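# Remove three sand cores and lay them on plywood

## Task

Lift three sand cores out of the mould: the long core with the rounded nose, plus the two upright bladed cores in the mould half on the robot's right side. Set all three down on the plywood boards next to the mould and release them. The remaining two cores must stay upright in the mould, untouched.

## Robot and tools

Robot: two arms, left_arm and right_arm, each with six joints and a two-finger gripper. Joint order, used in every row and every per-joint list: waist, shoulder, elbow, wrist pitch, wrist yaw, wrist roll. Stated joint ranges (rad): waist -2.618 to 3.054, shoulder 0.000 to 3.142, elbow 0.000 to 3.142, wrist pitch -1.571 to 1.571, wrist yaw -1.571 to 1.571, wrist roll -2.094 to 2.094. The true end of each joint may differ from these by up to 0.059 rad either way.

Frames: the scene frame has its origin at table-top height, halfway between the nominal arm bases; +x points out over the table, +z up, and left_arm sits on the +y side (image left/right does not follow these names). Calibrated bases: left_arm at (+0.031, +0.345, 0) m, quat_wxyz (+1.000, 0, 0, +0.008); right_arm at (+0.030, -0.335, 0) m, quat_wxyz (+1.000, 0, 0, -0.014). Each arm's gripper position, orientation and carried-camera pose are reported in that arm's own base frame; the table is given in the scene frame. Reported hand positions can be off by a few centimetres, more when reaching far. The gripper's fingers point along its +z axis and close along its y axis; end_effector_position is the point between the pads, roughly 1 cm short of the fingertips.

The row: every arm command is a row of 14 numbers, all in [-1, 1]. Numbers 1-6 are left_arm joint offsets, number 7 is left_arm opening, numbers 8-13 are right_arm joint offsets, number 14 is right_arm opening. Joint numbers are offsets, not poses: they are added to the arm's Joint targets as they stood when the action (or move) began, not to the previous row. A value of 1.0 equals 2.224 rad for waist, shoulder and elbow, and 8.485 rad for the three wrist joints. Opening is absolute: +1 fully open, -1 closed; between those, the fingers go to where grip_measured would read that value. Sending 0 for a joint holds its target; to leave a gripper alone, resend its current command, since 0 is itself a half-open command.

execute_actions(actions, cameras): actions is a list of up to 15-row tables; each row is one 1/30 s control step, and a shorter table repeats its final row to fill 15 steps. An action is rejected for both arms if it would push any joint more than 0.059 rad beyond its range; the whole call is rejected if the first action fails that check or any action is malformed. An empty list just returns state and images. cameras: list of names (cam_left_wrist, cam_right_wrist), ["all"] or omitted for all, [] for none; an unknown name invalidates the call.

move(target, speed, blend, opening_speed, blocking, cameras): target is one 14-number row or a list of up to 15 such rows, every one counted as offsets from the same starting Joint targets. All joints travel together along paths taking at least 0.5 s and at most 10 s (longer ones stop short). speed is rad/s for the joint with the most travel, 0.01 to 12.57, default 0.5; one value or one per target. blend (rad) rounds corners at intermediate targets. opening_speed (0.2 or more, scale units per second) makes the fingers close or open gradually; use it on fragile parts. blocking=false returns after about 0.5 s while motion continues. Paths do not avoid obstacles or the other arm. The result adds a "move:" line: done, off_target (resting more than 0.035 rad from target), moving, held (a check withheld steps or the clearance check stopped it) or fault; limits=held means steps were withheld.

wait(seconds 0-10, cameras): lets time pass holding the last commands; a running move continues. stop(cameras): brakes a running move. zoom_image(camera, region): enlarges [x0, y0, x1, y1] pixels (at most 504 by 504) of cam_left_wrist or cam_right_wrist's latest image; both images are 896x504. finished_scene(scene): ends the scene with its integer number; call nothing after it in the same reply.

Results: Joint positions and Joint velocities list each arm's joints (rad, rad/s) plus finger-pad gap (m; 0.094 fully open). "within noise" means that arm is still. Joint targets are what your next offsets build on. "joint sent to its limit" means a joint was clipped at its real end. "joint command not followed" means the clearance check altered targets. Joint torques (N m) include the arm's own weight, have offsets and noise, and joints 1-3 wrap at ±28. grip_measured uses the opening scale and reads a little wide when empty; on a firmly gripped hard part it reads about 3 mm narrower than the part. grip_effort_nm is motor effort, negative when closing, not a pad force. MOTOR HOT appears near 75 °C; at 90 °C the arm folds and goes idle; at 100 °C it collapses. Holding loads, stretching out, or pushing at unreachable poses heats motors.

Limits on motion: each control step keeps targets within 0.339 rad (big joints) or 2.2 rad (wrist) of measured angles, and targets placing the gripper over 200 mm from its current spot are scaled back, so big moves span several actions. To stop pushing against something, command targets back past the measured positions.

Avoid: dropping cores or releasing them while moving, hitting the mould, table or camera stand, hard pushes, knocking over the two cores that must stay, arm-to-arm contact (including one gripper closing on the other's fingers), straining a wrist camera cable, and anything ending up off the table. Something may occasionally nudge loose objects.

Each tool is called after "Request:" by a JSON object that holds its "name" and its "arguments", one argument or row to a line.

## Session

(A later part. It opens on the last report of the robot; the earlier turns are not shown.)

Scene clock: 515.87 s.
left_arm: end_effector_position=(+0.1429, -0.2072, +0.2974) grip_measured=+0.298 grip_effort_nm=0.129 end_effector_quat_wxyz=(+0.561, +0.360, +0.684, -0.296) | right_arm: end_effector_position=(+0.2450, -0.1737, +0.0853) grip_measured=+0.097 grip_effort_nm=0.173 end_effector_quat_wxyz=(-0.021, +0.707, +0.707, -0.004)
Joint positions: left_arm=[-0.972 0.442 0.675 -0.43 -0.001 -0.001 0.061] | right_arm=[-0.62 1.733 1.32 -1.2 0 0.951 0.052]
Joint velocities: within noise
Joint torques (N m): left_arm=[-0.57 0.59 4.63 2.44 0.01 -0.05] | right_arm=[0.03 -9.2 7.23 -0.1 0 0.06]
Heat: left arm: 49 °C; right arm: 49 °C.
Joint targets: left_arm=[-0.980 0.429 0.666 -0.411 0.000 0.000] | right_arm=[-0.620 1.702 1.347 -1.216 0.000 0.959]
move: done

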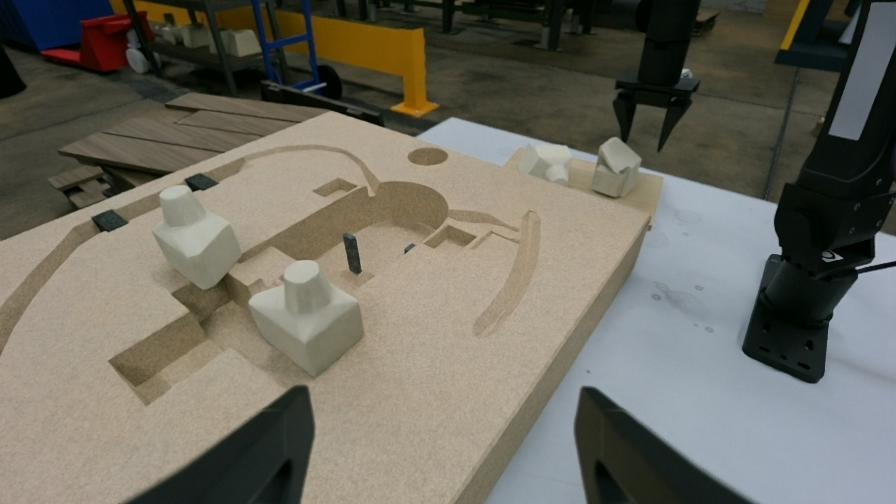

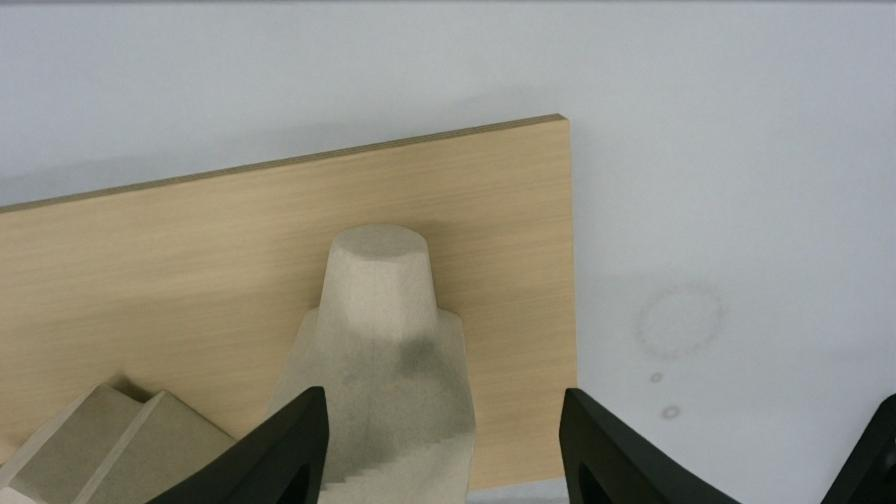

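Request:
{"name": "move", "arguments": {
  "target": [
    [0,0,0,0,0,0,0.3,0,-0.2257,-0.0211,0.0726,0,-0.113,0.4],
    [0,0,0,0,0,0,0.3,0.1902,0.045,-0.3065,0.2749,-0.1768,-0.113,0.4]
  ],
  "speed": 0.9,
  "blend": [0.15,0]
}}

Scene clock: 561.13 s.
left_arm: end_effector_position=(+0.1429, -0.2072, +0.2974) grip_measured=+0.298 grip_effort_nm=0.139 end_effector_quat_wxyz=(+0.561, +0.360, +0.684, -0.296) | right_arm: end_effector_position=(+0.3521, +0.1129, +0.1794) grip_measured=+0.397 grip_effort_nm=0.168 end_effector_quat_wxyz=(+0.556, -0.416, +0.573, +0.436)
Joint positions: left_arm=[-0.972 0.442 0.675 -0.43 -0.001 -0.001 0.061] | right_arm=[-0.201 1.792 0.67 1.097 -1.494 0.012 0.066]
Joint velocities: within noise
Joint torques (N m): left_arm=[-0.55 0.62 4.64 2.44 0.02 -0.07] | right_arm=[0.4 -5.6 3.81 1.17 -0.08 -0.17]
Heat: left arm: 50 °C; right arm: 44 °C.
Joint targets: left_arm=[-0.980 0.429 0.666 -0.411 0.000 0.000] | right_arm=[-0.196 1.802 0.665 1.116 -1.500 0.000]
move: done

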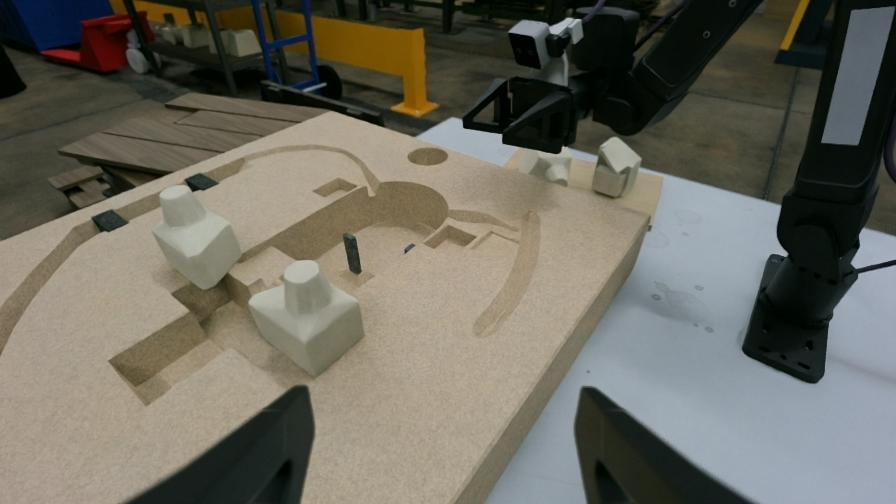

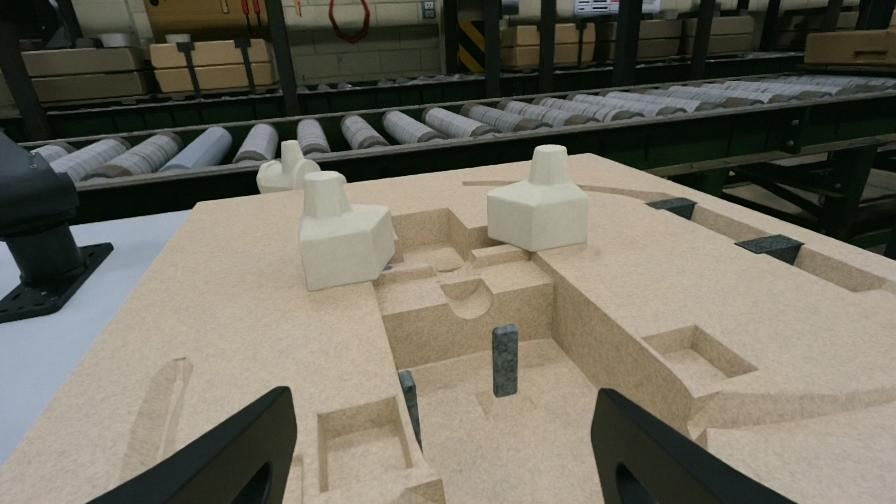

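Request:
{"name": "move", "arguments": {
  "target": [0,0,0,0,0,0,0.3,0.1244,0.035,0.022,0.0034,0.0094,0,0.4],
  "speed": 0.3
}}

Scene clock: 565.00 s.
left_arm: end_effector_position=(+0.1429, -0.2072, +0.2974) grip_measured=+0.298 grip_effort_nm=0.134 end_effector_quat_wxyz=(+0.561, +0.360, +0.684, -0.296) | right_arm: end_effector_position=(+0.3278, +0.2057, +0.1634) grip_measured=+0.397 grip_effort_nm=0.168 end_effector_quat_wxyz=(+0.499, -0.469, +0.533, +0.497)
Joint positions: left_arm=[-0.972 0.442 0.675 -0.43 -0.001 -0.001 0.061] | right_arm=[0.078 1.866 0.691 1.124 -1.427 0.012 0.066]
Joint velocities: within noise
Joint torques (N m): left_arm=[-0.54 0.69 4.68 2.43 0.05 -0.04] | right_arm=[0.09 -5.71 5.86 1.22 0.03 -0.17]
Heat: left arm: 50 °C; right arm: 45 °C.
Joint targets: left_arm=[-0.980 0.429 0.666 -0.411 0.000 0.000] | right_arm=[0.080 1.880 0.714 1.145 -1.420 0.000]
move: done

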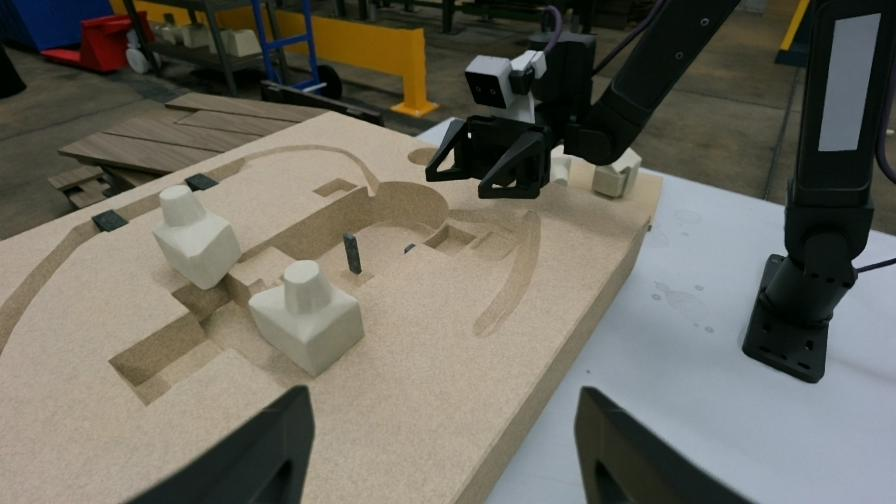

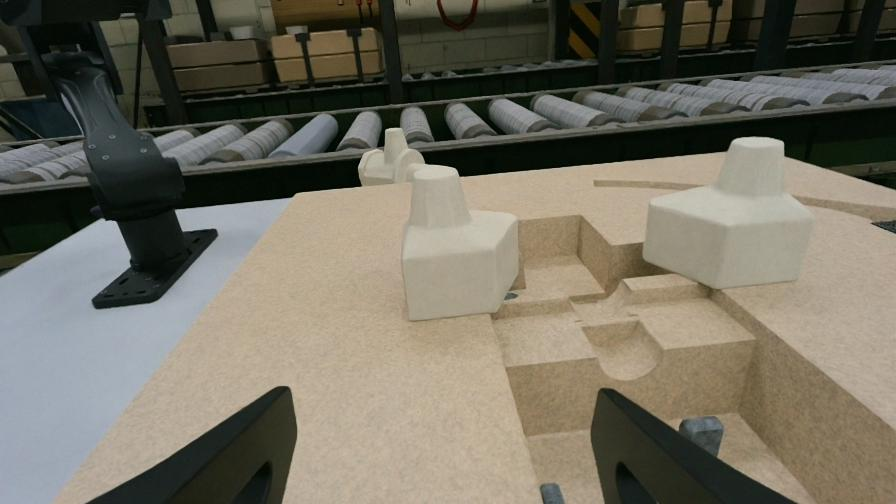

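Request:
{"name": "finished_scene", "arguments": {
  "scene": 1
}}

The scene is finished: the task was done.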